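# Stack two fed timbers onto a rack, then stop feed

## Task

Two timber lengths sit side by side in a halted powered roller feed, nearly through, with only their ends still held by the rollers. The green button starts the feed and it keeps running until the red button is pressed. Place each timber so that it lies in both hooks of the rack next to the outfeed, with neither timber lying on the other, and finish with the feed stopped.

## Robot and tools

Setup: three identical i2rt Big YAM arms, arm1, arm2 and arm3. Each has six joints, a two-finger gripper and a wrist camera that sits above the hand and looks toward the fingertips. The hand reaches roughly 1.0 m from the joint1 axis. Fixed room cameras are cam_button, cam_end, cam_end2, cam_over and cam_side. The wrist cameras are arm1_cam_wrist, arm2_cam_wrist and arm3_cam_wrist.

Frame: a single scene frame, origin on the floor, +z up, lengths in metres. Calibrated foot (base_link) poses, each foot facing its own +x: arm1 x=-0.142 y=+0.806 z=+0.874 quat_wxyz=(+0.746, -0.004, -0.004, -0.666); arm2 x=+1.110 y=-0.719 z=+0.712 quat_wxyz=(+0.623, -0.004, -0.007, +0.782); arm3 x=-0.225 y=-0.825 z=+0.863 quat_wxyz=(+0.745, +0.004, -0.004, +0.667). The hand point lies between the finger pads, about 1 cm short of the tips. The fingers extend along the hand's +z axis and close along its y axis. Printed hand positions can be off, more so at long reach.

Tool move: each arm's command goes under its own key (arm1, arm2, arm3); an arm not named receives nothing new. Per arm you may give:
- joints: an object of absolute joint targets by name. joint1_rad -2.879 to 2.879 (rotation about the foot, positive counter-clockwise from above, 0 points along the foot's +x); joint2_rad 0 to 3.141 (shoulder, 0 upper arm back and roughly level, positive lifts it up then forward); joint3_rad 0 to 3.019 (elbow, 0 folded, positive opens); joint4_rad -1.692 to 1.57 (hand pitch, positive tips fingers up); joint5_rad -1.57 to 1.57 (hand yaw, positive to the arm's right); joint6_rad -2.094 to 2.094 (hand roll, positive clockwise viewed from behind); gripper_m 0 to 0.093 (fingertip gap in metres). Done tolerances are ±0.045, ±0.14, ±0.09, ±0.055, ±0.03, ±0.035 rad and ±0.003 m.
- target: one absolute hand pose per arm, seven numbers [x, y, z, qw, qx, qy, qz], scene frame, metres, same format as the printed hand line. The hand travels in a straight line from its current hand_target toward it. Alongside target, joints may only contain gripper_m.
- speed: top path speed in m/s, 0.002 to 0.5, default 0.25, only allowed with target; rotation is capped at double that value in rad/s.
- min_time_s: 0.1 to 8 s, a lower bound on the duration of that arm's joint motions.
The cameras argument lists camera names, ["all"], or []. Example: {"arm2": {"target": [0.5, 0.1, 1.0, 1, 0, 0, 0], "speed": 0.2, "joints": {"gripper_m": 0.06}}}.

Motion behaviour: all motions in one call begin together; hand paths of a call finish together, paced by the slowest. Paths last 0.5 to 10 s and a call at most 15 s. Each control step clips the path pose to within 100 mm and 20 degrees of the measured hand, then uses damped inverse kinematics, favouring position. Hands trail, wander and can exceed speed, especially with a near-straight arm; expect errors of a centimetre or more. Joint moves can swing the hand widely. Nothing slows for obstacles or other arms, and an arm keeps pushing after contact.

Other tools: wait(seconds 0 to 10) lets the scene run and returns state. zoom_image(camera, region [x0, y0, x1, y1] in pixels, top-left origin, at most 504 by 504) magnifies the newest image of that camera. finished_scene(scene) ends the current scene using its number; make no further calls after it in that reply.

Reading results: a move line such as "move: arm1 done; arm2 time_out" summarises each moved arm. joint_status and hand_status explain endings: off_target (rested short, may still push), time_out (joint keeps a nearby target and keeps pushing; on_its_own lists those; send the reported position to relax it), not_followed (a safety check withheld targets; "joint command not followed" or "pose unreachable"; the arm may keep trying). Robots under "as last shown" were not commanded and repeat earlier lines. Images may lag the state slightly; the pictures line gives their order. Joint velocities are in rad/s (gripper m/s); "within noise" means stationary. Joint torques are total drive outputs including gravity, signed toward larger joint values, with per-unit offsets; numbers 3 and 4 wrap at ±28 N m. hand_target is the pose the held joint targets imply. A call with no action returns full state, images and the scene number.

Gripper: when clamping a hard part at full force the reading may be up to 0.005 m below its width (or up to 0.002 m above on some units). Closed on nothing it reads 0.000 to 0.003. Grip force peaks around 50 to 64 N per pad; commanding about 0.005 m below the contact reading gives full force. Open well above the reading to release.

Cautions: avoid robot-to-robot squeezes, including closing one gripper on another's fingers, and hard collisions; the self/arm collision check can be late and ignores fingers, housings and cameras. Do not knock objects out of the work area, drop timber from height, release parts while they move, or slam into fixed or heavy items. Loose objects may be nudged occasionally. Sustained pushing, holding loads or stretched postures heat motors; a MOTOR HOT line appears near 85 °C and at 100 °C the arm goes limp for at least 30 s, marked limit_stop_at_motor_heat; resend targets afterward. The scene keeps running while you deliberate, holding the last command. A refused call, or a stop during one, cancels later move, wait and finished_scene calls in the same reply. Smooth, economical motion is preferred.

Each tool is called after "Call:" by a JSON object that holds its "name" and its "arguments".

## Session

Call:
{"name": "move", "arguments": {"arm1": {"target":[-0.085,0.12,0.95,0,1,0,0],"speed":0.4,"joints":{"gripper_m":0.093}}, "arm3": {"target":[-0.085,-0.12,0.95,0,1,0,0],"speed":0.4,"joints":{"gripper_m":0.093}}, "arm2": {"target":[0.967,-0.37,0.9,0,1,0,0],"speed":0.4,"joints":{"gripper_m":0.0}}, "cameras": ["all"]}}

Scene clock: 3.33 s.
Joint torques (N m): arm1=[0.73 -20.6 13.9 -0.32 -0.1 0.07] | arm2=[-1.49 -10.17 8.76 0.42 -0.01 0.02] | arm3=[-1.14 -18.32 12.16 0.17 -0.07 -0.05]
Heat: arm1: hottest joint2_rad 24 °C; arm2: hottest joint3_rad 24 °C; arm3: hottest joint3_rad 26 °C.
move: arm1 off_target; arm2 off_target; arm3 off_target
Joint velocities: within noise
arm1.joint_positions: joint1_rad=-0.034 joint2_rad=+2.246 joint3_rad=+2.049 joint4_rad=-1.407 joint5_rad=+0.003 joint6_rad=+1.647 gripper_m=+0.09308
arm1.joint_status: all done
arm1.hand: x=-0.0892 y=+0.1312 z=+0.9430 quat_wxyz=(+0.010, -1.000, -0.001, +0.002) (m; scene frame)
arm1.hand_target: x=-0.0850 y=+0.1206 z=+0.9500 quat_wxyz=(+0.000, -1.000, +0.000, +0.000) (m; scene frame)
arm1.hand_status: off_target (0.014 m and 1.2 deg from the pose sent, 0.658 m and 66.6 deg at the start)
arm2.joint_positions: joint1_rad=+0.141 joint2_rad=+1.352 joint3_rad=+1.121 joint4_rad=-1.374 joint5_rad=-0.017 joint6_rad=-1.183 gripper_m=+0.00051
arm2.joint_status: all done
arm2.hand: x=+0.9735 y=-0.3760 z=+0.8917 quat_wxyz=(+0.016, +1.000, -0.011, +0.005) (m; scene frame)
arm2.hand_target: x=+0.9671 y=-0.3702 z=+0.9001 quat_wxyz=(+0.000, +1.000, +0.000, +0.000) (m; scene frame)
arm2.hand_status: off_target (0.012 m and 2.3 deg from the pose sent, 0.405 m and 71.4 deg at the start)
arm3.joint_positions: joint1_rad=-0.091 joint2_rad=+2.345 joint3_rad=+2.266 joint4_rad=-1.520 joint5_rad=-0.001 joint6_rad=-1.756 gripper_m=+0.09307
arm3.joint_status: all done
arm3.hand: x=-0.0828 y=-0.1316 z=+0.9470 quat_wxyz=(+0.008, +1.000, -0.008, -0.003) (m; scene frame)
arm3.hand_target: x=-0.0852 y=-0.1206 z=+0.9499 quat_wxyz=(-0.001, +1.000, +0.000, +0.000) (m; scene frame)
arm3.hand_status: off_target (0.012 m and 1.4 deg from the pose sent, 0.686 m and 78.0 deg at the start)
pictures: arm1_cam_wrist, arm2_cam_wrist, arm3_cam_wrist, cam_button, cam_end, cam_end2, cam_over, cam_side

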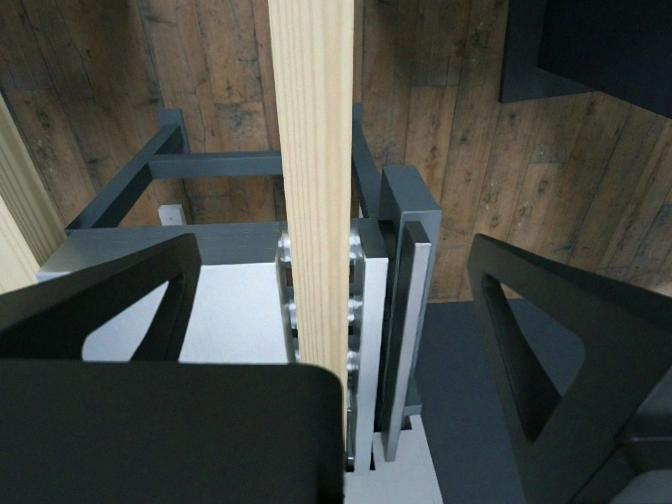

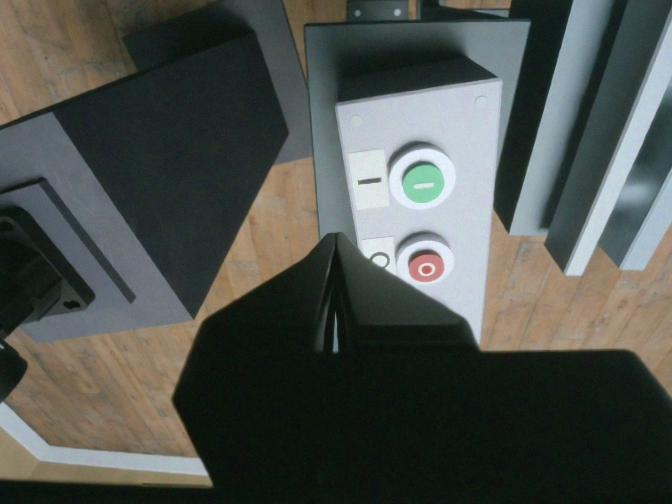

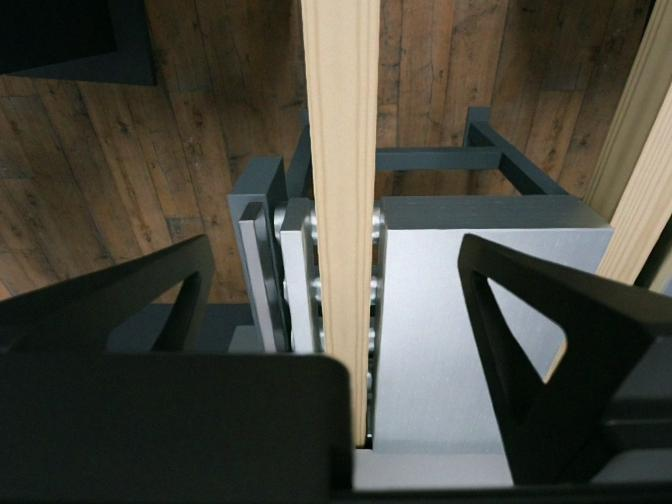

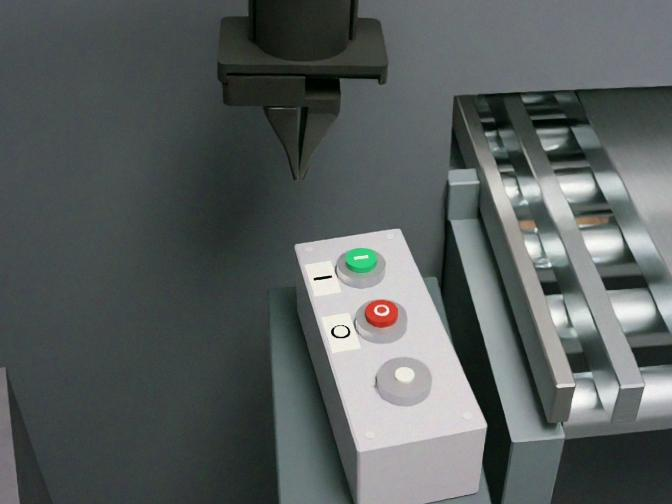

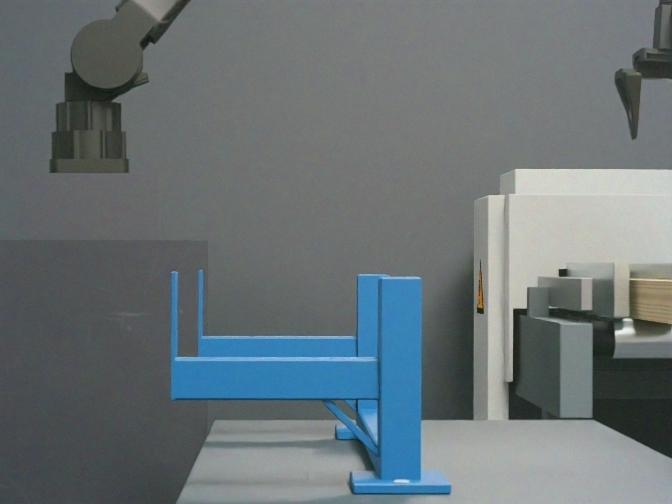

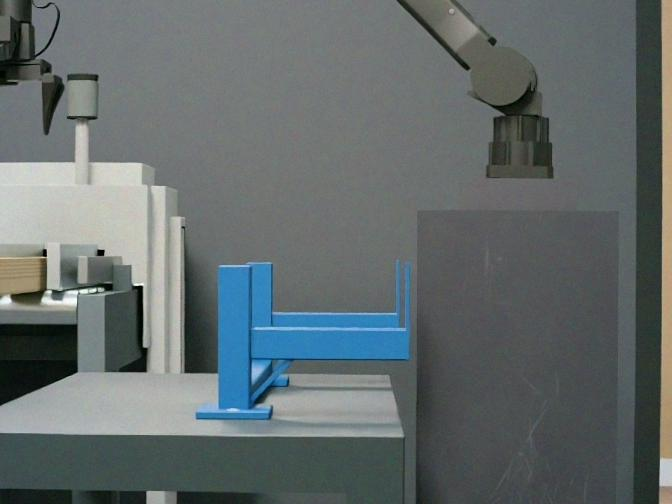

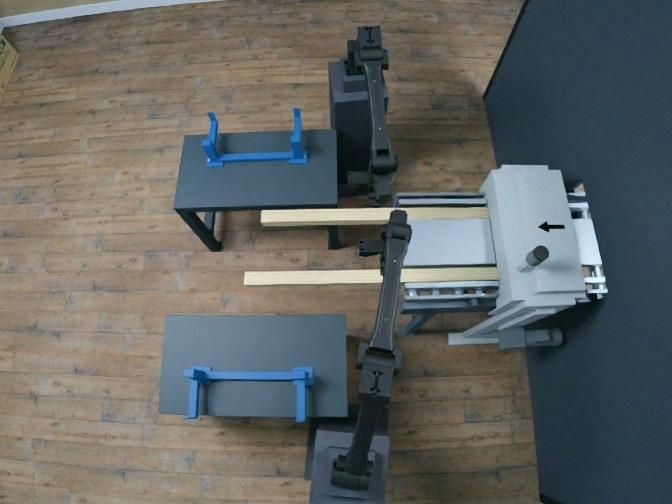

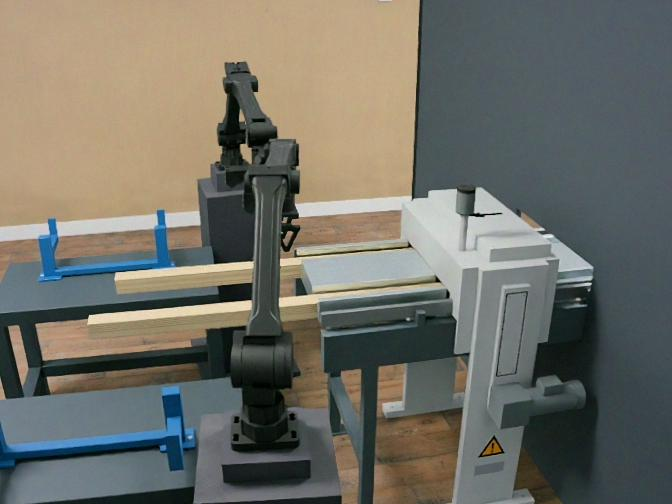

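Call:
{"name": "move", "arguments": {"arm1": {"target":[-0.068,0.114,0.81,0,1,0,0],"speed":0.2}, "arm3": {"target":[-0.115,-0.120,0.81,0,1,0,0],"speed":0.2}, "arm2": {"target":[0.975,-0.333,0.865,0,1,0,0],"speed":0.2}, "cameras": ["arm1_cam_wrist","arm3_cam_wrist","arm2_cam_wrist","cam_button"]}}

Scene clock: 36.20 s.
Joint torques (N m): arm1=[0.91 -21.3 10.93 0.53 -0.09 0.08] | arm2=[-3.19 -10.34 9.4 0.46 -0.04 0.03] | arm3=[-1.49 -18.49 8.68 0.91 -0.09 0.12]
Heat: arm1: hottest joint2_rad 26 °C; arm2: hottest joint3_rad 27 °C; arm3: hottest joint3_rad 36 °C.
move: arm1 off_target; arm2 off_target; arm3 done
Joint velocities: within noise
arm1.joint_positions: joint1_rad=-0.013 joint2_rad=+2.407 joint3_rad=+1.973 joint4_rad=-1.172 joint5_rad=+0.003 joint6_rad=+1.671 gripper_m=+0.09308
arm1.joint_status: not commanded
arm1.hand: x=-0.0743 y=+0.1228 z=+0.8072 quat_wxyz=(+0.012, -1.000, +0.000, +0.003) (m; scene frame)
arm1.hand_target: x=-0.0680 y=+0.1143 z=+0.8101 quat_wxyz=(+0.000, -1.000, +0.000, +0.000) (m; scene frame)
arm1.hand_status: off_target (0.011 m and 1.4 deg from the pose sent, 0.136 m and 1.2 deg at the start)
arm2.joint_positions: joint1_rad=+0.112 joint2_rad=+1.445 joint3_rad=+1.121 joint4_rad=-1.281 joint5_rad=-0.016 joint6_rad=-1.233 gripper_m=+0.00051
arm2.joint_status: not commanded
arm2.hand: x=+0.9755 y=-0.3475 z=+0.8575 quat_wxyz=(+0.016, +1.000, +0.000, +0.005) (m; scene frame)
arm2.hand_target: x=+0.9752 y=-0.3334 z=+0.8652 quat_wxyz=(+0.000, +1.000, +0.000, +0.000) (m; scene frame)
arm2.hand_status: off_target (0.016 m and 1.9 deg from the pose sent, 0.051 m and 2.3 deg at the start)
arm3.joint_positions: joint1_rad=-0.046 joint2_rad=+2.437 joint3_rad=+2.089 joint4_rad=-1.239 joint5_rad=-0.001 joint6_rad=-1.734 gripper_m=+0.09307
arm3.joint_status: not commanded
arm3.hand: x=-0.1135 y=-0.1237 z=+0.8176 quat_wxyz=(+0.002, +1.000, +0.003, -0.002) (m; scene frame)
arm3.hand_target: x=-0.1149 y=-0.1202 z=+0.8102 quat_wxyz=(+0.000, +1.000, +0.000, +0.000) (m; scene frame)
arm3.hand_status: done (0.009 m and 0.4 deg from the pose sent, 0.141 m and 1.4 deg at the start)
pictures: arm1_cam_wrist, arm2_cam_wrist, arm3_cam_wrist, cam_button

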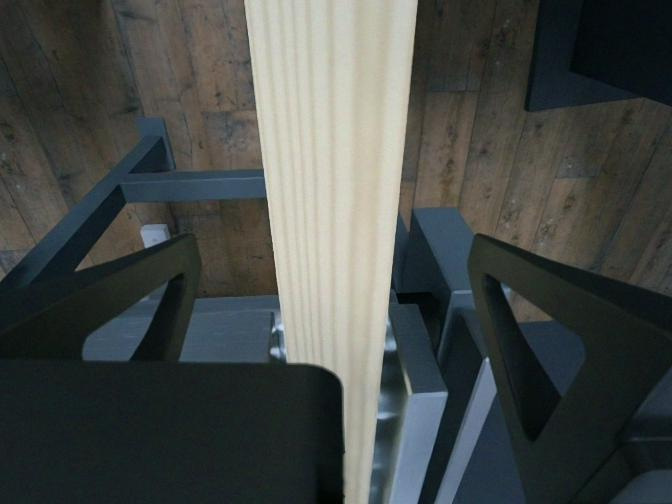

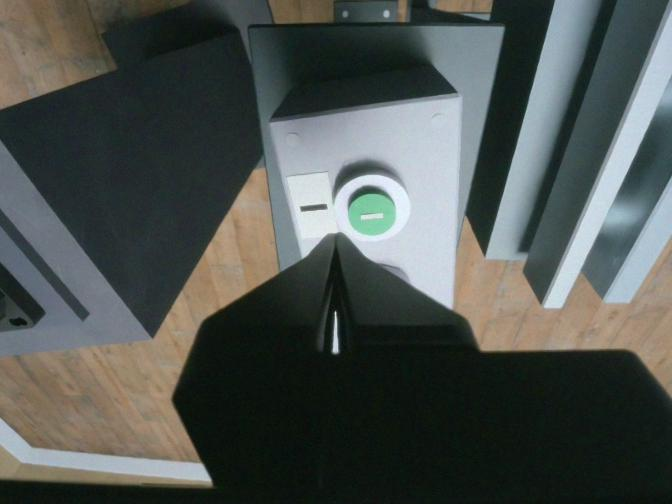

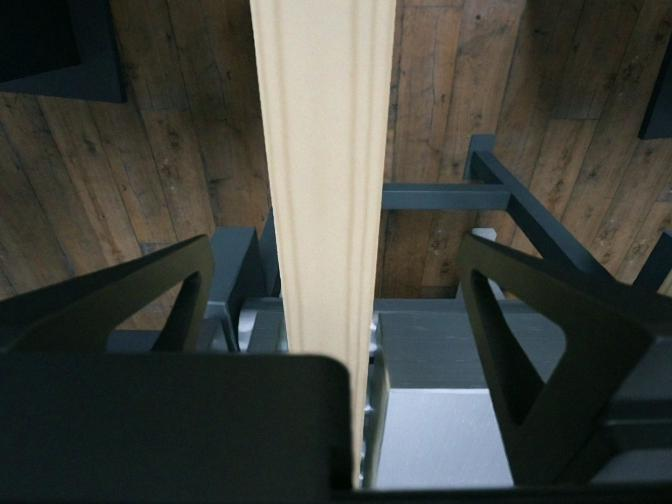

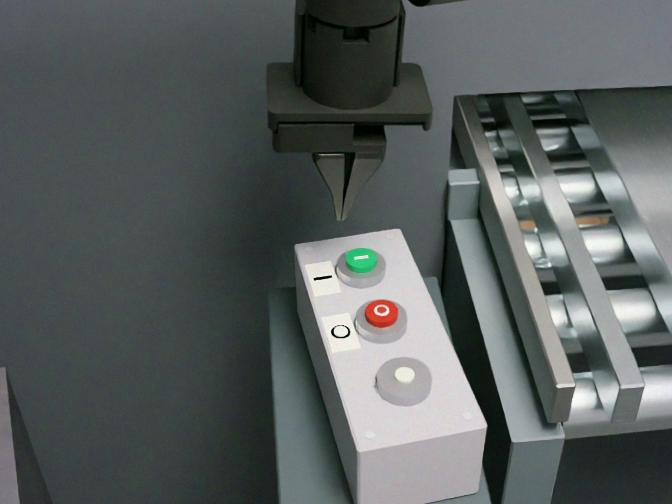

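Call:
{"name": "move", "arguments": {"arm1": {"target":[-0.07,0.119,0.735,0,1,0,0],"speed":0.12}, "arm3": {"target":[-0.113,-0.130,0.74,0,1,0,0],"speed":0.12}, "arm2": {"target":[0.974,-0.333,0.85,0,1,0,0],"speed":0.12}, "cameras": ["arm1_cam_wrist","arm3_cam_wrist"]}}

Call:
{"name": "move", "arguments": {"arm3": {"joints":{"gripper_m":0.032}}, "arm1": {"joints":{"gripper_m":0.037}}, "cameras": ["arm1_cam_wrist","arm3_cam_wrist","cam_button"]}}

Scene clock: 55.07 s.
Joint torques (N m): arm1=[0.67 -21.95 9.5 0.55 -0.08 0.04] | arm2=[-2.96 -10.29 7.49 0.53 -0.05 0.05] | arm3=[-1.9 -18.49 7.77 1.03 -0.09 0.08]
Heat: arm1: hottest joint2_rad 31 °C; arm2: hottest joint3_rad 28 °C; arm3: hottest joint3_rad 34 °C.
move: arm1 done; arm2 done; arm3 off_target
Joint velocities: within noise
arm1.joint_positions: joint1_rad=-0.013 joint2_rad=+2.495 joint3_rad=+1.945 joint4_rad=-1.042 joint5_rad=+0.003 joint6_rad=+1.671 gripper_m=+0.09308
arm1.joint_status: not commanded
arm1.hand: x=-0.0742 y=+0.1225 z=+0.7392 quat_wxyz=(+0.004, -1.000, +0.000, +0.002) (m; scene frame)
arm1.hand_target: x=-0.0700 y=+0.1192 z=+0.7350 quat_wxyz=(+0.000, -1.000, +0.000, +0.000) (m; scene frame)
arm1.hand_status: done (0.007 m and 0.5 deg from the pose sent, 0.072 m and 1.3 deg at the start)
arm2.joint_positions: joint1_rad=+0.112 joint2_rad=+1.457 joint3_rad=+1.121 joint4_rad=-1.241 joint5_rad=-0.016 joint6_rad=-1.234 gripper_m=+0.00051
arm2.joint_status: not commanded
arm2.hand: x=+0.9722 y=-0.3379 z=+0.8530 quat_wxyz=(+0.002, +1.000, +0.000, +0.000) (m; scene frame)
arm2.hand_target: x=+0.9741 y=-0.3331 z=+0.8501 quat_wxyz=(+0.000, +1.000, +0.000, +0.000) (m; scene frame)
arm2.hand_status: done (0.006 m and 0.3 deg from the pose sent, 0.016 m and 1.9 deg at the start)
arm3.joint_positions: joint1_rad=-0.046 joint2_rad=+2.497 joint3_rad=+2.020 joint4_rad=-1.101 joint5_rad=-0.001 joint6_rad=-1.734 gripper_m=+0.09307
arm3.joint_status: not commanded
arm3.hand: x=-0.1145 y=-0.1294 z=+0.7517 quat_wxyz=(-0.003, +1.000, +0.003, -0.001) (m; scene frame)
arm3.hand_target: x=-0.1129 y=-0.1303 z=+0.7400 quat_wxyz=(+0.000, +1.000, +0.000, +0.000) (m; scene frame)
arm3.hand_status: off_target (0.012 m and 0.5 deg from the pose sent, 0.078 m and 0.5 deg at the start)
pictures: arm1_cam_wrist, arm3_cam_wrist

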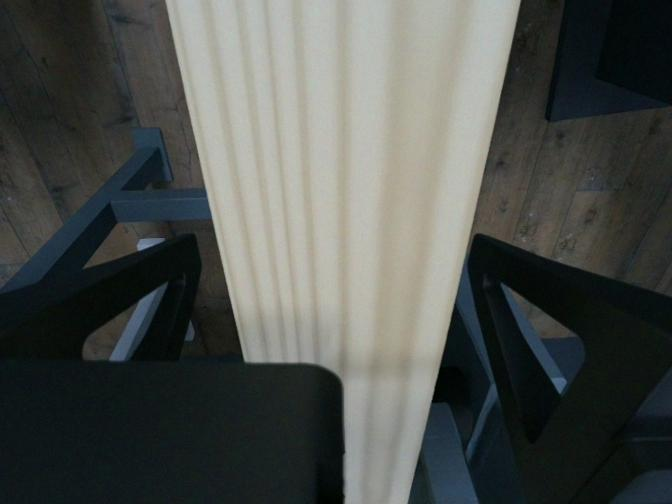

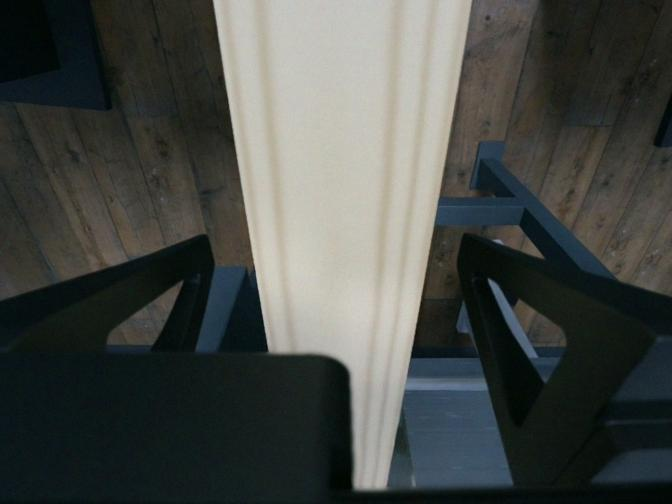

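Scene clock: 55.77 s.
Joint torques (N m): arm1=[0.79 -21.77 9.4 0.55 -0.15 0.13] | arm2=[-3.02 -10.34 7.51 0.53 -0.05 0.05] | arm3=[-1.9 -18.78 7.9 0.73 -0.09 0.09]
Heat: arm1: hottest joint2_rad 31 °C; arm2: hottest joint3_rad 28 °C; arm3: hottest joint3_rad 34 °C.
move: arm1 off_target; arm3 off_target
Joint velocities: within noise
arm1.joint_positions: joint1_rad=-0.013 joint2_rad=+2.495 joint3_rad=+1.945 joint4_rad=-1.042 joint5_rad=+0.005 joint6_rad=+1.662 gripper_m=+0.04921
arm1.joint_status: gripper_m off_target (ended at +0.04924, target +0.03700)
arm1.hand: x=-0.0746 y=+0.1226 z=+0.7390 quat_wxyz=(+0.004, -1.000, -0.005, +0.003) (m; scene frame)
arm1.hand_target: x=-0.0700 y=+0.1191 z=+0.7350 quat_wxyz=(+0.000, -1.000, +0.000, +0.000) (m; scene frame)
arm1.hand_status: not commanded
arm2: as last shown
arm3.joint_positions: joint1_rad=-0.046 joint2_rad=+2.497 joint3_rad=+2.020 joint4_rad=-1.096 joint5_rad=-0.001 joint6_rad=-1.734 gripper_m=+0.05074
arm3.joint_status: gripper_m off_target (ended at +0.05077, target +0.03200)
arm3.hand: x=-0.1143 y=-0.1282 z=+0.7517 quat_wxyz=(-0.005, +1.000, +0.003, +0.000) (m; scene frame)
arm3.hand_target: x=-0.1130 y=-0.1304 z=+0.7400 quat_wxyz=(+0.000, +1.000, +0.000, +0.000) (m; scene frame)
arm3.hand_status: not commanded
pictures: arm1_cam_wrist, arm3_cam_wrist, cam_button

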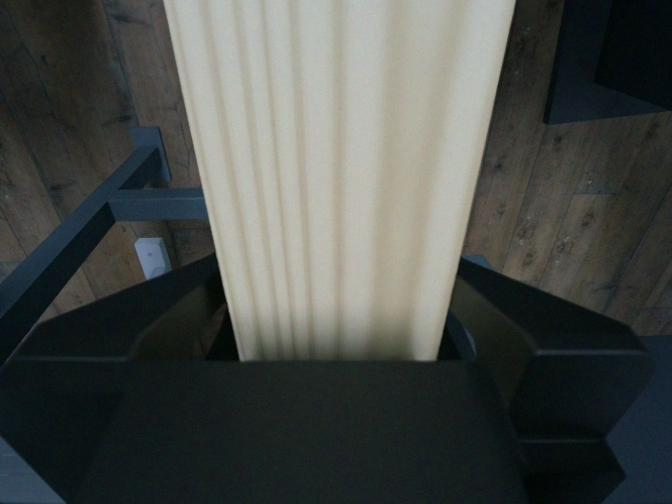

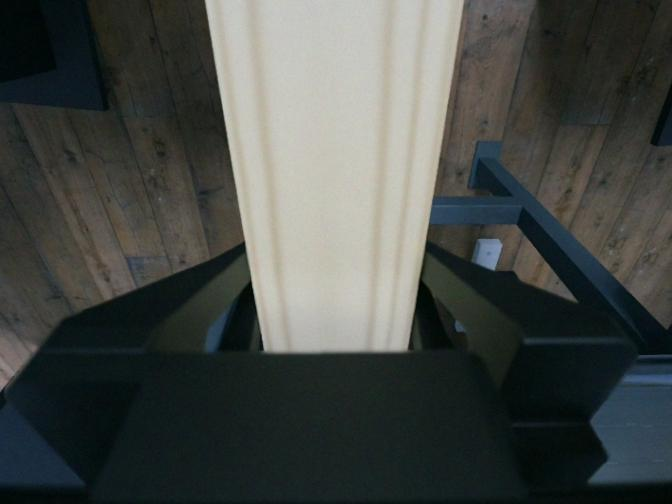

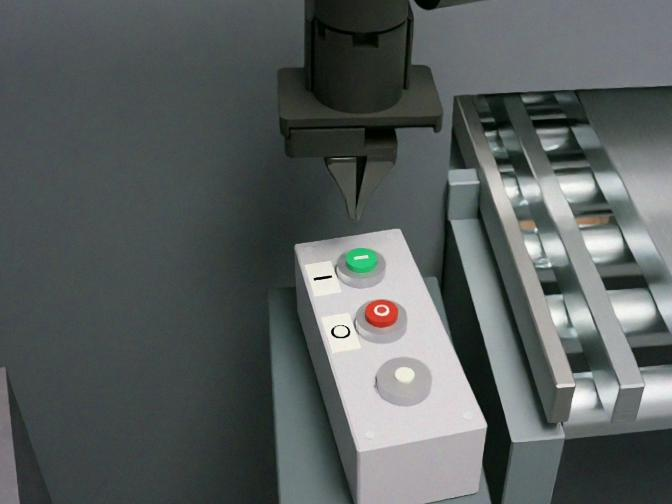

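Call:
{"name": "move", "arguments": {"arm2": {"target":[0.974,-0.337,0.79,0,1,0,0],"speed":0.08}, "cameras": ["cam_button"]}}

Call:
{"name": "move", "arguments": {"arm1": {"target":[-0.29,0.122,0.8,0,1,0,0],"speed":0.08}, "arm3": {"target":[-0.335,-0.131,0.8,0,1,0,0],"speed":0.08}, "arm2": {"target":[0.974,-0.325,0.87,0,1,0,0],"speed":0.15}, "cameras": ["cam_over"]}}

Call:
{"name": "move", "arguments": {"arm2": {"target":[1.031,-0.322,0.87,0,1,0,0],"speed":0.2}}}

Call:
{"name": "move", "arguments": {"arm2": {"target":[1.031,-0.327,0.79,0,1,0,0],"speed":0.1}, "cameras": ["cam_over","cam_button","cam_side"]}}

Scene clock: 84.83 s.
Joint torques (N m): arm1=[4.84 -22.53 9.26 0.39 -0.52 0.54] | arm2=[-2.55 -7.94 4.93 1.47 -0.06 0.11] | arm3=[-5.54 -19.49 7.92 0.75 0.28 -0.29]
Heat: arm1: hottest joint2_rad 31 °C; arm2: hottest joint3_rad 28 °C; arm3: hottest joint3_rad 35 °C.
move: arm2 off_target
Joint velocities: within noise
arm1.joint_positions: joint1_rad=-0.057 joint2_rad=+2.503 joint3_rad=+1.945 joint4_rad=-1.038 joint5_rad=+0.015 joint6_rad=+1.616 gripper_m=+0.04920
arm1.joint_status: not commanded
arm1.hand: x=-0.1064 y=+0.1215 z=+0.7332 quat_wxyz=(+0.006, -1.000, -0.006, +0.008) (m; scene frame)
arm1.hand_target: x=-0.0701 y=+0.1190 z=+0.7352 quat_wxyz=(+0.000, -1.000, +0.000, +0.000) (m; scene frame)
arm1.hand_status: not commanded
arm2.joint_positions: joint1_rad=+0.112 joint2_rad=+1.480 joint3_rad=+1.043 joint4_rad=-1.102 joint5_rad=-0.016 joint6_rad=-1.234 gripper_m=+0.00051
arm2.joint_status: not commanded
arm2.hand: x=+0.9714 y=-0.3341 z=+0.8168 quat_wxyz=(-0.015, +1.000, +0.000, -0.006) (m; scene frame)
arm2.hand_target: x=+0.9745 y=-0.3384 z=+0.7912 quat_wxyz=(+0.000, +1.000, +0.000, +0.000) (m; scene frame)
arm2.hand_status: off_target (0.027 m and 1.9 deg from the pose sent, 0.063 m and 0.3 deg at the start)
arm3.joint_positions: joint1_rad=-0.003 joint2_rad=+2.507 joint3_rad=+2.019 joint4_rad=-1.096 joint5_rad=-0.012 joint6_rad=-1.698 gripper_m=+0.05074
arm3.joint_status: not commanded
arm3.hand: x=-0.1468 y=-0.1268 z=+0.7446 quat_wxyz=(+0.000, +1.000, +0.007, -0.006) (m; scene frame)
arm3.hand_target: x=-0.1131 y=-0.1303 z=+0.7401 quat_wxyz=(+0.000, +1.000, +0.000, +0.000) (m; scene frame)
arm3.hand_status: not commanded
pictures: cam_button

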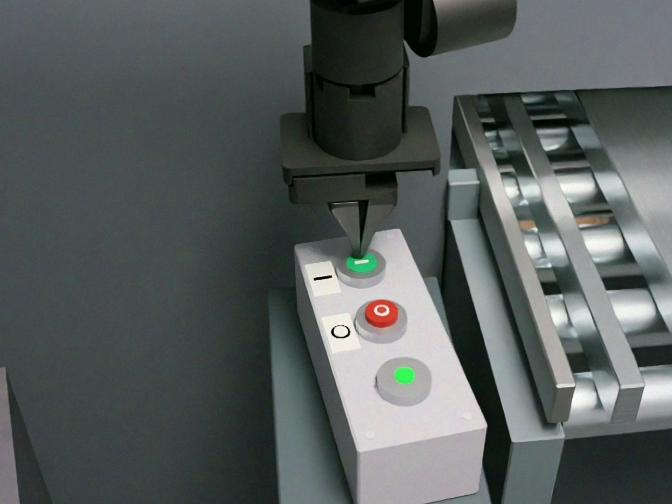

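Scene clock: 88.40 s.
Joint torques (N m): arm1=[-1.73 -28.57 13.52 -2.52 0.24 -0.58] | arm2=[-3.25 -12.22 11.4 -0.38 -0.03 0.02] | arm3=[0.21 -26.93 10.85 -1.7 -0.4 0.96]
Heat: arm1: hottest joint2_rad 32 °C; arm2: hottest joint3_rad 29 °C; arm3: hottest joint3_rad 34 °C.
move: arm1 off_target; arm2 off_target; arm3 off_target
Joint velocities: within noise
arm1.joint_positions: joint1_rad=-0.300 joint2_rad=+2.509 joint3_rad=+1.928 joint4_rad=-1.082 joint5_rad=+0.003 joint6_rad=+1.428 gripper_m=+0.04891
arm1.joint_status: not commanded
arm1.hand: x=-0.2659 y=+0.1526 z=+0.7244 quat_wxyz=(+0.040, -0.999, +0.022, -0.007) (m; scene frame)
arm1.hand_target: x=-0.2895 y=+0.1254 z=+0.7981 quat_wxyz=(-0.001, -1.000, +0.001, +0.003) (m; scene frame)
arm1.hand_status: off_target (0.085 m and 5.3 deg from the pose sent, 0.195 m and 1.3 deg at the start)
arm2.joint_positions: joint1_rad=+0.110 joint2_rad=+1.479 joint3_rad=+1.120 joint4_rad=-1.273 joint5_rad=-0.016 joint6_rad=-1.237 gripper_m=+0.00051
arm2.joint_status: not commanded
arm2.hand: x=+0.9759 y=-0.3452 z=+0.8446 quat_wxyz=(+0.028, +1.000, +0.000, +0.009) (m; scene frame)
arm2.hand_target: x=+0.9744 y=-0.3263 z=+0.8701 quat_wxyz=(+0.000, +1.000, +0.000, +0.000) (m; scene frame)
arm2.hand_status: off_target (0.032 m and 3.4 deg from the pose sent, 0.054 m and 1.9 deg at the start)
arm3.joint_positions: joint1_rad=+0.243 joint2_rad=+2.518 joint3_rad=+1.950 joint4_rad=-1.101 joint5_rad=-0.002 joint6_rad=-1.508 gripper_m=+0.05074
arm3.joint_status: not commanded
arm3.hand: x=-0.3124 y=-0.1622 z=+0.7150 quat_wxyz=(+0.043, +0.998, +0.035, +0.004) (m; scene frame)
arm3.hand_target: x=-0.3344 y=-0.1344 z=+0.7970 quat_wxyz=(-0.002, +1.000, +0.002, -0.003) (m; scene frame)
arm3.hand_status: off_target (0.093 m and 6.3 deg from the pose sent, 0.196 m and 1.0 deg at the start)
pictures: cam_over

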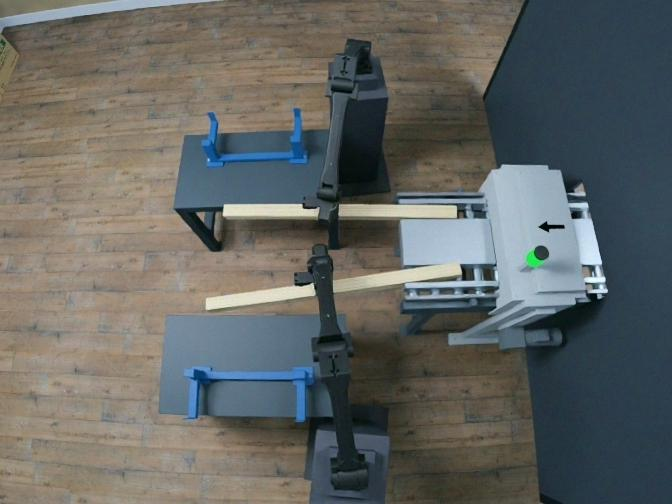

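Scene clock: 89.70 s.
Joint torques (N m): arm1=[-1.67 -28.86 13.56 -2.56 0.22 -0.59] | arm2=[-2.9 -11.87 9.36 -0.27 -0.14 0.02] | arm3=[0.21 -26.87 10.85 -1.7 -0.39 0.96]
Heat: arm1: hottest joint2_rad 32 °C; arm2: hottest joint3_rad 29 °C; arm3: hottest joint3_rad 35 °C.
move: arm2 off_target
Joint velocities: within noise
arm1, arm3: as last shown
arm2.joint_positions: joint1_rad=-0.032 joint2_rad=+1.453 joint3_rad=+1.120 joint4_rad=-1.273 joint5_rad=-0.013 joint6_rad=-1.373 gripper_m=+0.00051
arm2.joint_status: not commanded
arm2.hand: x=+1.0305 y=-0.3303 z=+0.8550 quat_wxyz=(+0.016, +1.000, -0.003, +0.004) (m; scene frame)
arm2.hand_target: x=+1.0310 y=-0.3223 z=+0.8700 quat_wxyz=(+0.000, +1.000, +0.000, +0.000) (m; scene frame)
arm2.hand_status: off_target (0.017 m and 1.9 deg from the pose sent, 0.065 m and 3.4 deg at the start)
pictures: none

Scene clock: 91.13 s.
Joint torques (N m): arm1=[-1.79 -28.63 13.5 -2.51 0.24 -0.59] | arm2=[-2.49 -7.77 4.83 1.35 -0.14 0.08] | arm3=[0.09 -26.87 10.86 -1.72 -0.4 0.96]
Heat: arm1: hottest joint2_rad 32 °C; arm2: hottest joint3_rad 29 °C; arm3: hottest joint3_rad 35 °C.
move: arm2 off_target
Joint velocities: arm1=[within noise] | arm2=[-0.005 -0.005 0.007 -0.002 -0.154 0.007 0.001] | arm3=[within noise]
arm1, arm3: as last shown
arm2.joint_positions: joint1_rad=-0.032 joint2_rad=+1.470 joint3_rad=+1.030 joint4_rad=-1.097 joint5_rad=-0.014 joint6_rad=-1.373 gripper_m=+0.00051
arm2.joint_status: not commanded
arm2.hand: x=+1.0294 y=-0.3223 z=+0.8168 quat_wxyz=(-0.018, +1.000, -0.002, -0.003) (m; scene frame)
arm2.hand_target: x=+1.0312 y=-0.3284 z=+0.7913 quat_wxyz=(+0.000, +1.000, +0.000, +0.000) (m; scene frame)
arm2.hand_status: off_target (0.027 m and 2.1 deg from the pose sent, 0.065 m and 1.9 deg at the start)
pictures: cam_button, cam_over, cam_side

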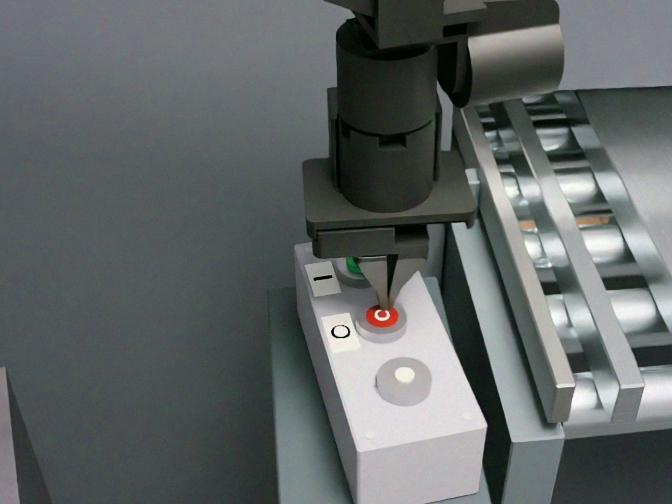

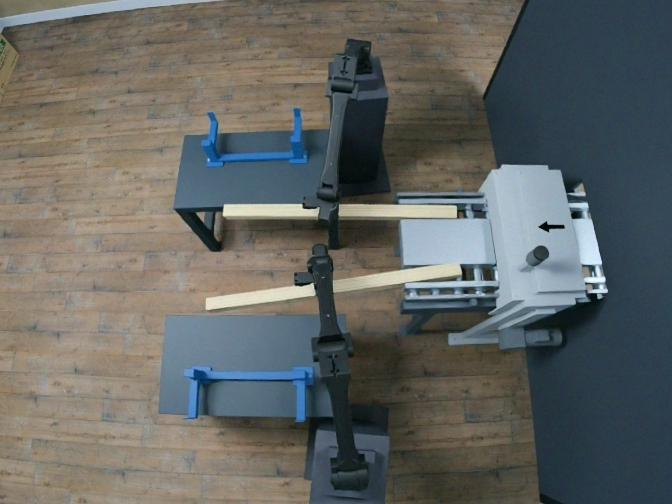

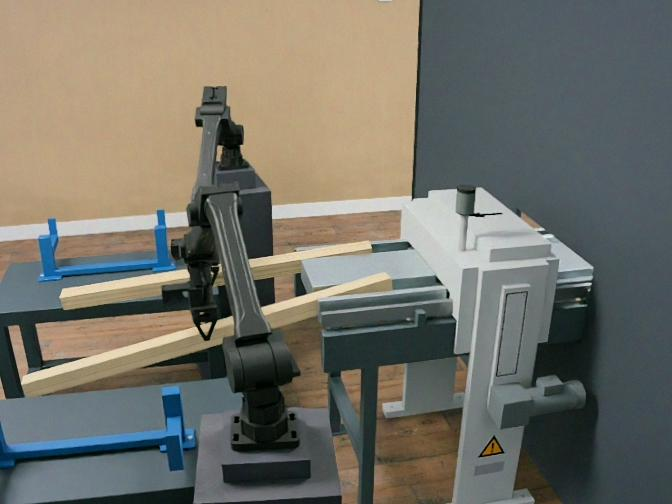

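Call:
{"name": "move", "arguments": {"arm1": {"target":[-0.53,0.10,0.845,0,1,0,0],"speed":0.12}, "arm3": {"target":[-0.58,-0.105,0.845,0,1,0,0],"speed":0.12}, "arm2": {"target":[1.031,-0.32,0.9,0,1,0,0],"speed":0.12}, "cameras": ["cam_over","cam_side","cam_end2","cam_button"]}}

Scene clock: 112.87 s.
Joint torques (N m): arm1=[0.38 -30.62 17.5 -1.1 -0.15 -0.28] | arm2=[-3.02 -11.81 11.63 -0.39 -0.11 0.02] | arm3=[-1.79 -26.64 14.93 -0.35 0.04 0.16]
Heat: arm1: hottest joint2_rad 35 °C; arm2: hottest joint3_rad 29 °C; arm3: hottest joint3_rad 36 °C.
move: arm1 off_target; arm2 off_target; arm3 off_target
Joint velocities: within noise
arm1.joint_positions: joint1_rad=-0.611 joint2_rad=+2.805 joint3_rad=+2.506 joint4_rad=-1.422 joint5_rad=+0.014 joint6_rad=+1.104 gripper_m=+0.04891
arm1.joint_status: not commanded
arm1.hand: x=-0.4927 y=+0.1648 z=+0.7150 quat_wxyz=(+0.064, -0.997, +0.015, -0.029) (m; scene frame)
arm1.hand_target: x=-0.5141 y=+0.1281 z=+0.8023 quat_wxyz=(-0.001, -1.000, +0.000, +0.002) (m; scene frame)
arm1.hand_status: off_target (0.150 m and 8.2 deg from the pose sent, 0.295 m and 5.3 deg at the start; pose on its path clipped on 76 of 94 steps)
arm2.joint_positions: joint1_rad=-0.032 joint2_rad=+1.437 joint3_rad=+1.153 joint4_rad=-1.351 joint5_rad=-0.014 joint6_rad=-1.375 gripper_m=+0.00051
arm2.joint_status: not commanded
arm2.hand: x=+1.0317 y=-0.3380 z=+0.8736 quat_wxyz=(+0.030, +1.000, -0.002, +0.006) (m; scene frame)
arm2.hand_target: x=+1.0312 y=-0.3213 z=+0.9001 quat_wxyz=(+0.000, +1.000, +0.000, +0.000) (m; scene frame)
arm2.hand_status: off_target (0.032 m and 3.5 deg from the pose sent, 0.083 m and 2.1 deg at the start)
arm3.joint_positions: joint1_rad=+0.567 joint2_rad=+2.724 joint3_rad=+2.359 joint4_rad=-1.365 joint5_rad=-0.013 joint6_rad=-1.125 gripper_m=+0.05074
arm3.joint_status: not commanded
arm3.hand: x=-0.5404 y=-0.1837 z=+0.7113 quat_wxyz=(+0.068, +0.997, +0.005, +0.029) (m; scene frame)
arm3.hand_target: x=-0.5616 y=-0.1420 z=+0.7964 quat_wxyz=(-0.001, +1.000, +0.000, -0.001) (m; scene frame)
arm3.hand_status: off_target (0.160 m and 8.5 deg from the pose sent, 0.303 m and 6.3 deg at the start; pose on its path clipped on 89 of 94 steps)
pictures: cam_button, cam_end2, cam_over, cam_side

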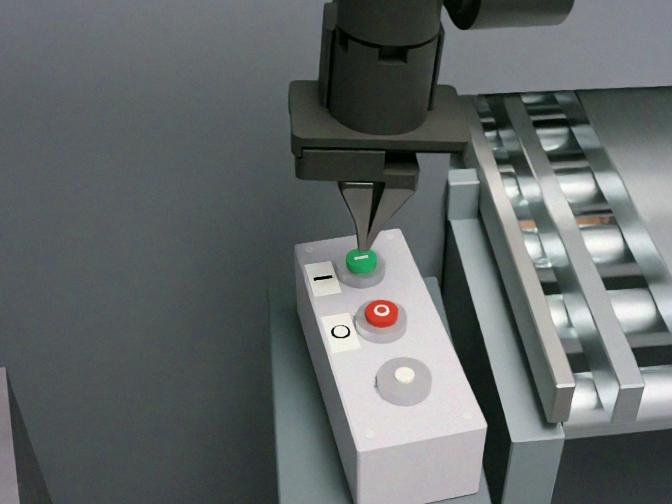

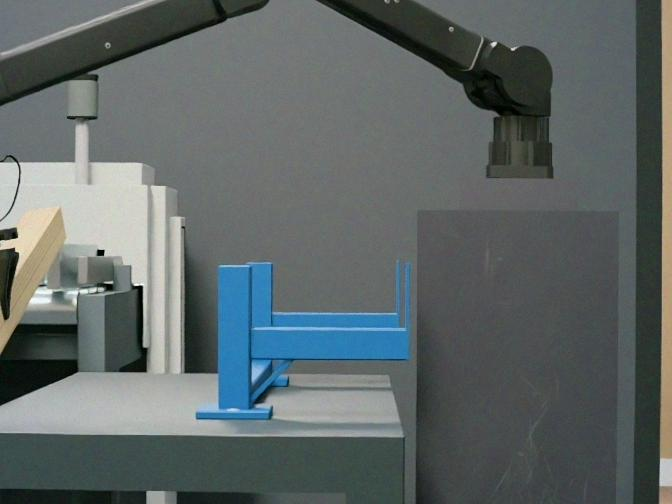

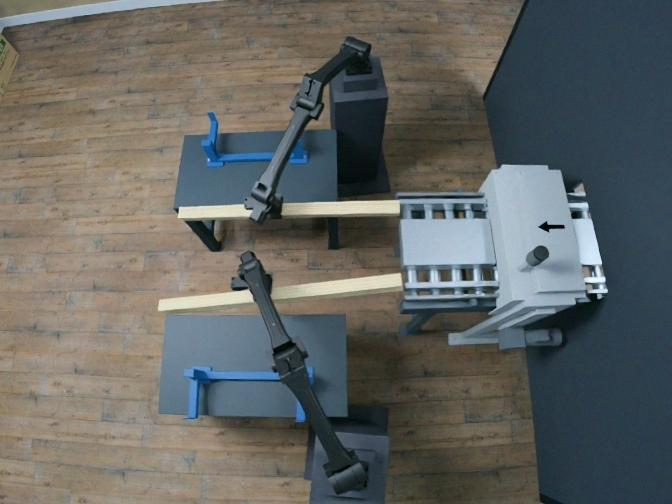

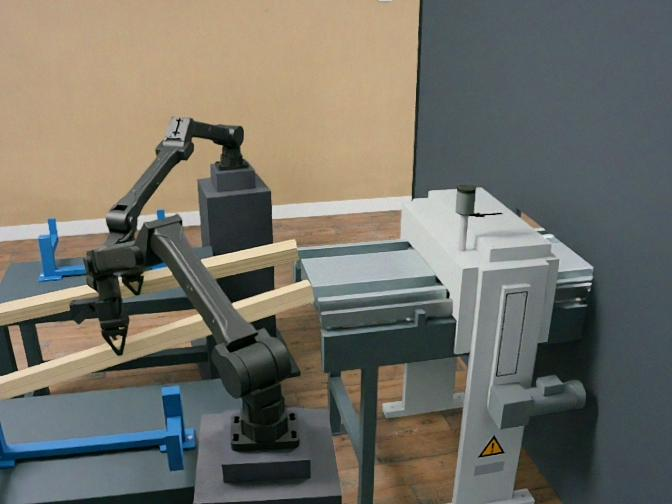

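Call:
{"name": "move", "arguments": {"arm1": {"target":[-0.54,0.15,0.9,0,1,0,0],"speed":0.1}, "arm3": {"target":[-0.585,-0.165,0.9,0,1,0,0],"speed":0.1}}}

Call:
{"name": "move", "arguments": {"arm1": {"target":[-0.57,0.21,0.98,0,1,0,0],"speed":0.1}, "arm3": {"target":[-0.6,-0.225,0.98,0,1,0,0],"speed":0.1}, "cameras": ["cam_over","cam_end","cam_end2"]}}

Scene clock: 130.03 s.
Joint torques (N m): arm1=[0.21 -31.91 11.41 -0.53 -0.36 -0.12] | arm2=[-3.02 -11.81 11.64 -0.39 -0.11 0.02] | arm3=[-0.56 -28.34 10.15 -0.85 -0.07 -0.18]
Heat: arm1: hottest joint2_rad 41 °C; arm2: hottest joint3_rad 32 °C; arm3: hottest joint3_rad 38 °C.
move: arm1 off_target; arm3 off_target
Joint velocities: within noise
arm1.joint_positions: joint1_rad=-0.648 joint2_rad=+2.609 joint3_rad=+2.135 joint4_rad=-1.246 joint5_rad=+0.019 joint6_rad=+1.044 gripper_m=+0.04890
arm1.joint_status: not commanded
arm1.hand: x=-0.4944 y=+0.2167 z=+0.7250 quat_wxyz=(+0.063, -0.998, +0.003, -0.030) (m; scene frame)
arm1.hand_target: x=-0.5157 y=+0.1861 z=+0.8139 quat_wxyz=(+0.001, -1.000, +0.000, +0.001) (m; scene frame)
arm1.hand_status: off_target (0.193 m and 8.0 deg from the pose sent, 0.192 m and 8.2 deg at the start; pose on its path clipped on 76 of 77 steps)
arm2: as last shown
arm3.joint_positions: joint1_rad=+0.580 joint2_rad=+2.552 joint3_rad=+2.022 joint4_rad=-1.168 joint5_rad=-0.009 joint6_rad=-1.066 gripper_m=+0.05074
arm3.joint_status: not commanded
arm3.hand: x=-0.5297 y=-0.2241 z=+0.7152 quat_wxyz=(+0.052, +0.998, -0.018, +0.026) (m; scene frame)
arm3.hand_target: x=-0.5552 y=-0.1986 z=+0.8039 quat_wxyz=(+0.000, +1.000, +0.000, +0.000) (m; scene frame)
arm3.hand_status: off_target (0.202 m and 7.0 deg from the pose sent, 0.195 m and 8.5 deg at the start; pose on its path clipped on 76 of 77 steps)
pictures: none

Scene clock: 133.27 s.
Joint torques (N m): arm1=[-0.15 -30.8 13.2 -1.28 -0.27 -0.08] | arm2=[-2.96 -11.81 11.63 -0.39 -0.11 0.02] | arm3=[-1.26 -27.05 11.56 -0.59 -0.13 0.16]
Heat: arm1: hottest joint2_rad 41 °C; arm2: hottest joint3_rad 33 °C; arm3: hottest joint3_rad 38 °C.
move: arm1 off_target; arm3 off_target
Joint velocities: within noise
arm1.joint_positions: joint1_rad=-0.717 joint2_rad=+2.420 joint3_rad=+1.933 joint4_rad=-1.228 joint5_rad=+0.017 joint6_rad=+0.968 gripper_m=+0.04890
arm1.joint_status: not commanded
arm1.hand: x=-0.5156 y=+0.2700 z=+0.7852 quat_wxyz=(+0.058, -0.998, +0.000, -0.034) (m; scene frame)
arm1.hand_target: x=-0.5385 y=+0.2459 z=+0.8752 quat_wxyz=(+0.000, -1.000, +0.000, +0.001) (m; scene frame)
arm1.hand_status: off_target (0.211 m and 7.7 deg from the pose sent, 0.266 m and 8.0 deg at the start; pose on its path clipped on 96 of 97 steps)
arm2: as last shown
arm3.joint_positions: joint1_rad=+0.653 joint2_rad=+2.346 joint3_rad=+1.895 joint4_rad=-1.269 joint5_rad=-0.010 joint6_rad=-1.033 gripper_m=+0.05074
arm3.joint_status: not commanded
arm3.hand: x=-0.5570 y=-0.2750 z=+0.8108 quat_wxyz=(+0.061, +0.998, +0.002, +0.035) (m; scene frame)
arm3.hand_target: x=-0.5777 y=-0.2523 z=+0.9016 quat_wxyz=(+0.000, +1.000, +0.000, -0.001) (m; scene frame)
arm3.hand_status: off_target (0.182 m and 8.0 deg from the pose sent, 0.274 m and 7.1 deg at the start; pose on its path clipped on 95 of 97 steps)
pictures: cam_end, cam_end2, cam_over

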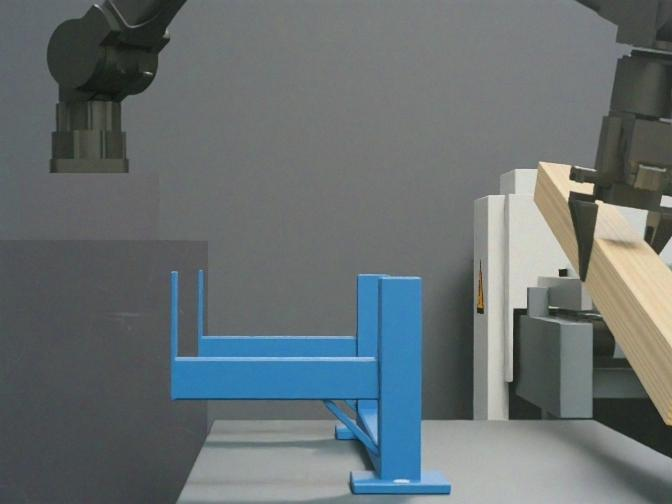

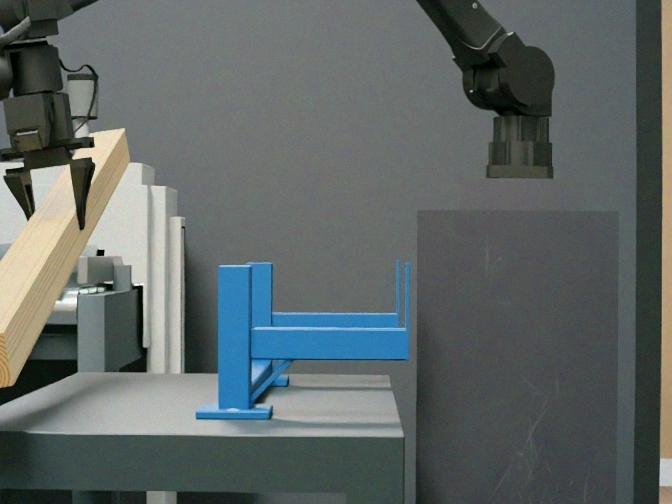

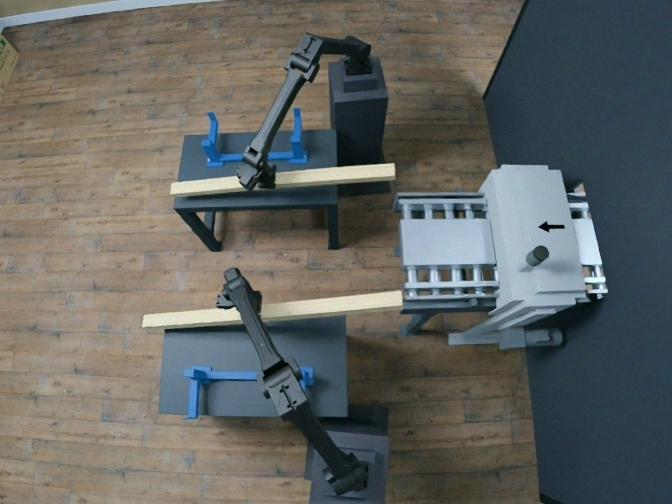

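Call:
{"name": "move", "arguments": {"arm1": {"target":[-0.57,0.29,1.0,0,1,0,0],"speed":0.12}, "arm3": {"target":[-0.6,-0.29,1.0,0,1,0,0],"speed":0.12}}}

Call:
{"name": "move", "arguments": {"arm1": {"target":[-0.62,0.42,1.0,0,1,0,0],"speed":0.12}, "arm3": {"target":[-0.63,-0.42,1.0,0,1,0,0],"speed":0.12}, "cameras": ["cam_over","cam_end","cam_end2"]}}

Scene clock: 146.70 s.
Joint torques (N m): arm1=[-0.03 -29.16 15.56 -1.37 -0.25 -0.09] | arm2=[-2.96 -11.81 11.64 -0.39 -0.11 0.02] | arm3=[-1.44 -25.88 13.34 -0.66 -0.08 0.16]
Heat: arm1: hottest joint2_rad 39 °C; arm2: hottest joint3_rad 35 °C; arm3: hottest joint3_rad 39 °C.
move: arm1 off_target; arm3 off_target
Joint velocities: within noise
arm1.joint_positions: joint1_rad=-0.791 joint2_rad=+2.242 joint3_rad=+1.857 joint4_rad=-1.344 joint5_rad=+0.017 joint6_rad=+0.895 gripper_m=+0.04890
arm1.joint_status: not commanded
arm1.hand: x=-0.5370 y=+0.3216 z=+0.8757 quat_wxyz=(+0.061, -0.997, +0.000, -0.043) (m; scene frame)
arm1.hand_target: x=-0.5576 y=+0.3030 z=+0.9675 quat_wxyz=(+0.000, -1.000, +0.000, +0.001) (m; scene frame)
arm1.hand_status: off_target (0.132 m and 8.6 deg from the pose sent, 0.222 m and 7.7 deg at the start; pose on its path clipped on 65 of 67 steps)
arm2: as last shown
arm3.joint_positions: joint1_rad=+0.712 joint2_rad=+2.197 joint3_rad=+1.860 joint4_rad=-1.398 joint5_rad=-0.011 joint6_rad=-0.975 gripper_m=+0.05074
arm3.joint_status: not commanded
arm3.hand: x=-0.5762 y=-0.3158 z=+0.8952 quat_wxyz=(+0.065, +0.997, +0.002, +0.042) (m; scene frame)
arm3.hand_target: x=-0.5935 y=-0.2983 z=+0.9878 quat_wxyz=(+0.000, +1.000, +0.000, -0.001) (m; scene frame)
arm3.hand_status: off_target (0.111 m and 8.8 deg from the pose sent, 0.195 m and 8.0 deg at the start; pose on its path clipped on 65 of 67 steps)
pictures: none

Scene clock: 148.77 s.
Joint torques (N m): arm1=[0.67 -26.99 12.78 -1.06 -0.21 -0.08] | arm2=[-3.02 -11.81 11.64 -0.39 -0.11 0.02] | arm3=[-1.85 -22.3 10.41 0.18 0.01 0.15]
Heat: arm1: hottest joint2_rad 39 °C; arm2: hottest joint3_rad 35 °C; arm3: hottest joint3_rad 40 °C.
move: arm1 off_target; arm3 off_target
Joint velocities: within noise
arm1.joint_positions: joint1_rad=-0.999 joint2_rad=+2.094 joint3_rad=+1.751 joint4_rad=-1.344 joint5_rad=+0.017 joint6_rad=+0.694 gripper_m=+0.04890
arm1.joint_status: not commanded
arm1.hand: x=-0.6092 y=+0.4296 z=+0.9277 quat_wxyz=(+0.038, -0.998, +0.004, -0.040) (m; scene frame)
arm1.hand_target: x=-0.6177 y=+0.4220 z=+0.9976 quat_wxyz=(+0.000, -1.000, +0.000, +0.000) (m; scene frame)
arm1.hand_status: off_target (0.074 m and 6.3 deg from the pose sent, 0.179 m and 8.6 deg at the start)
arm2: as last shown
arm3.joint_positions: joint1_rad=+0.891 joint2_rad=+1.972 joint3_rad=+1.603 joint4_rad=-1.332 joint5_rad=-0.015 joint6_rad=-0.801 gripper_m=+0.05074
arm3.joint_status: not commanded
arm3.hand: x=-0.6178 y=-0.4320 z=+0.9363 quat_wxyz=(+0.046, +0.998, +0.005, +0.041) (m; scene frame)
arm3.hand_target: x=-0.6278 y=-0.4222 z=+0.9984 quat_wxyz=(+0.000, +1.000, +0.000, +0.000) (m; scene frame)
arm3.hand_status: off_target (0.066 m and 7.0 deg from the pose sent, 0.157 m and 8.8 deg at the start)
pictures: cam_end, cam_end2, cam_over

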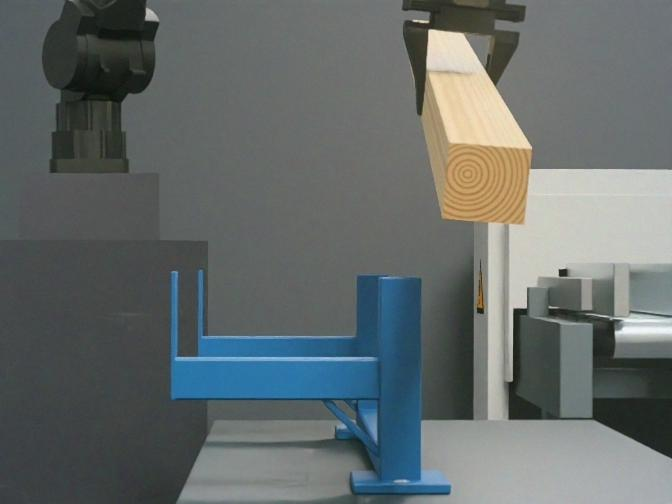

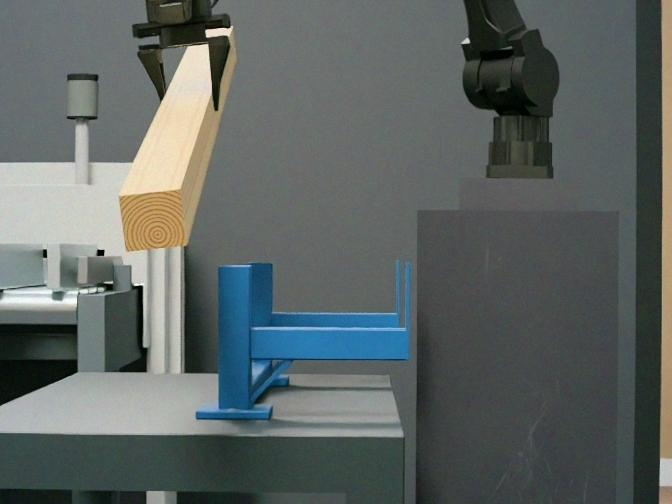

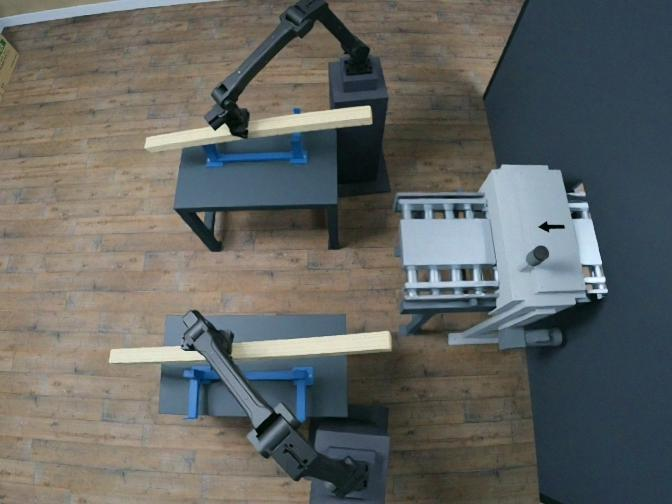

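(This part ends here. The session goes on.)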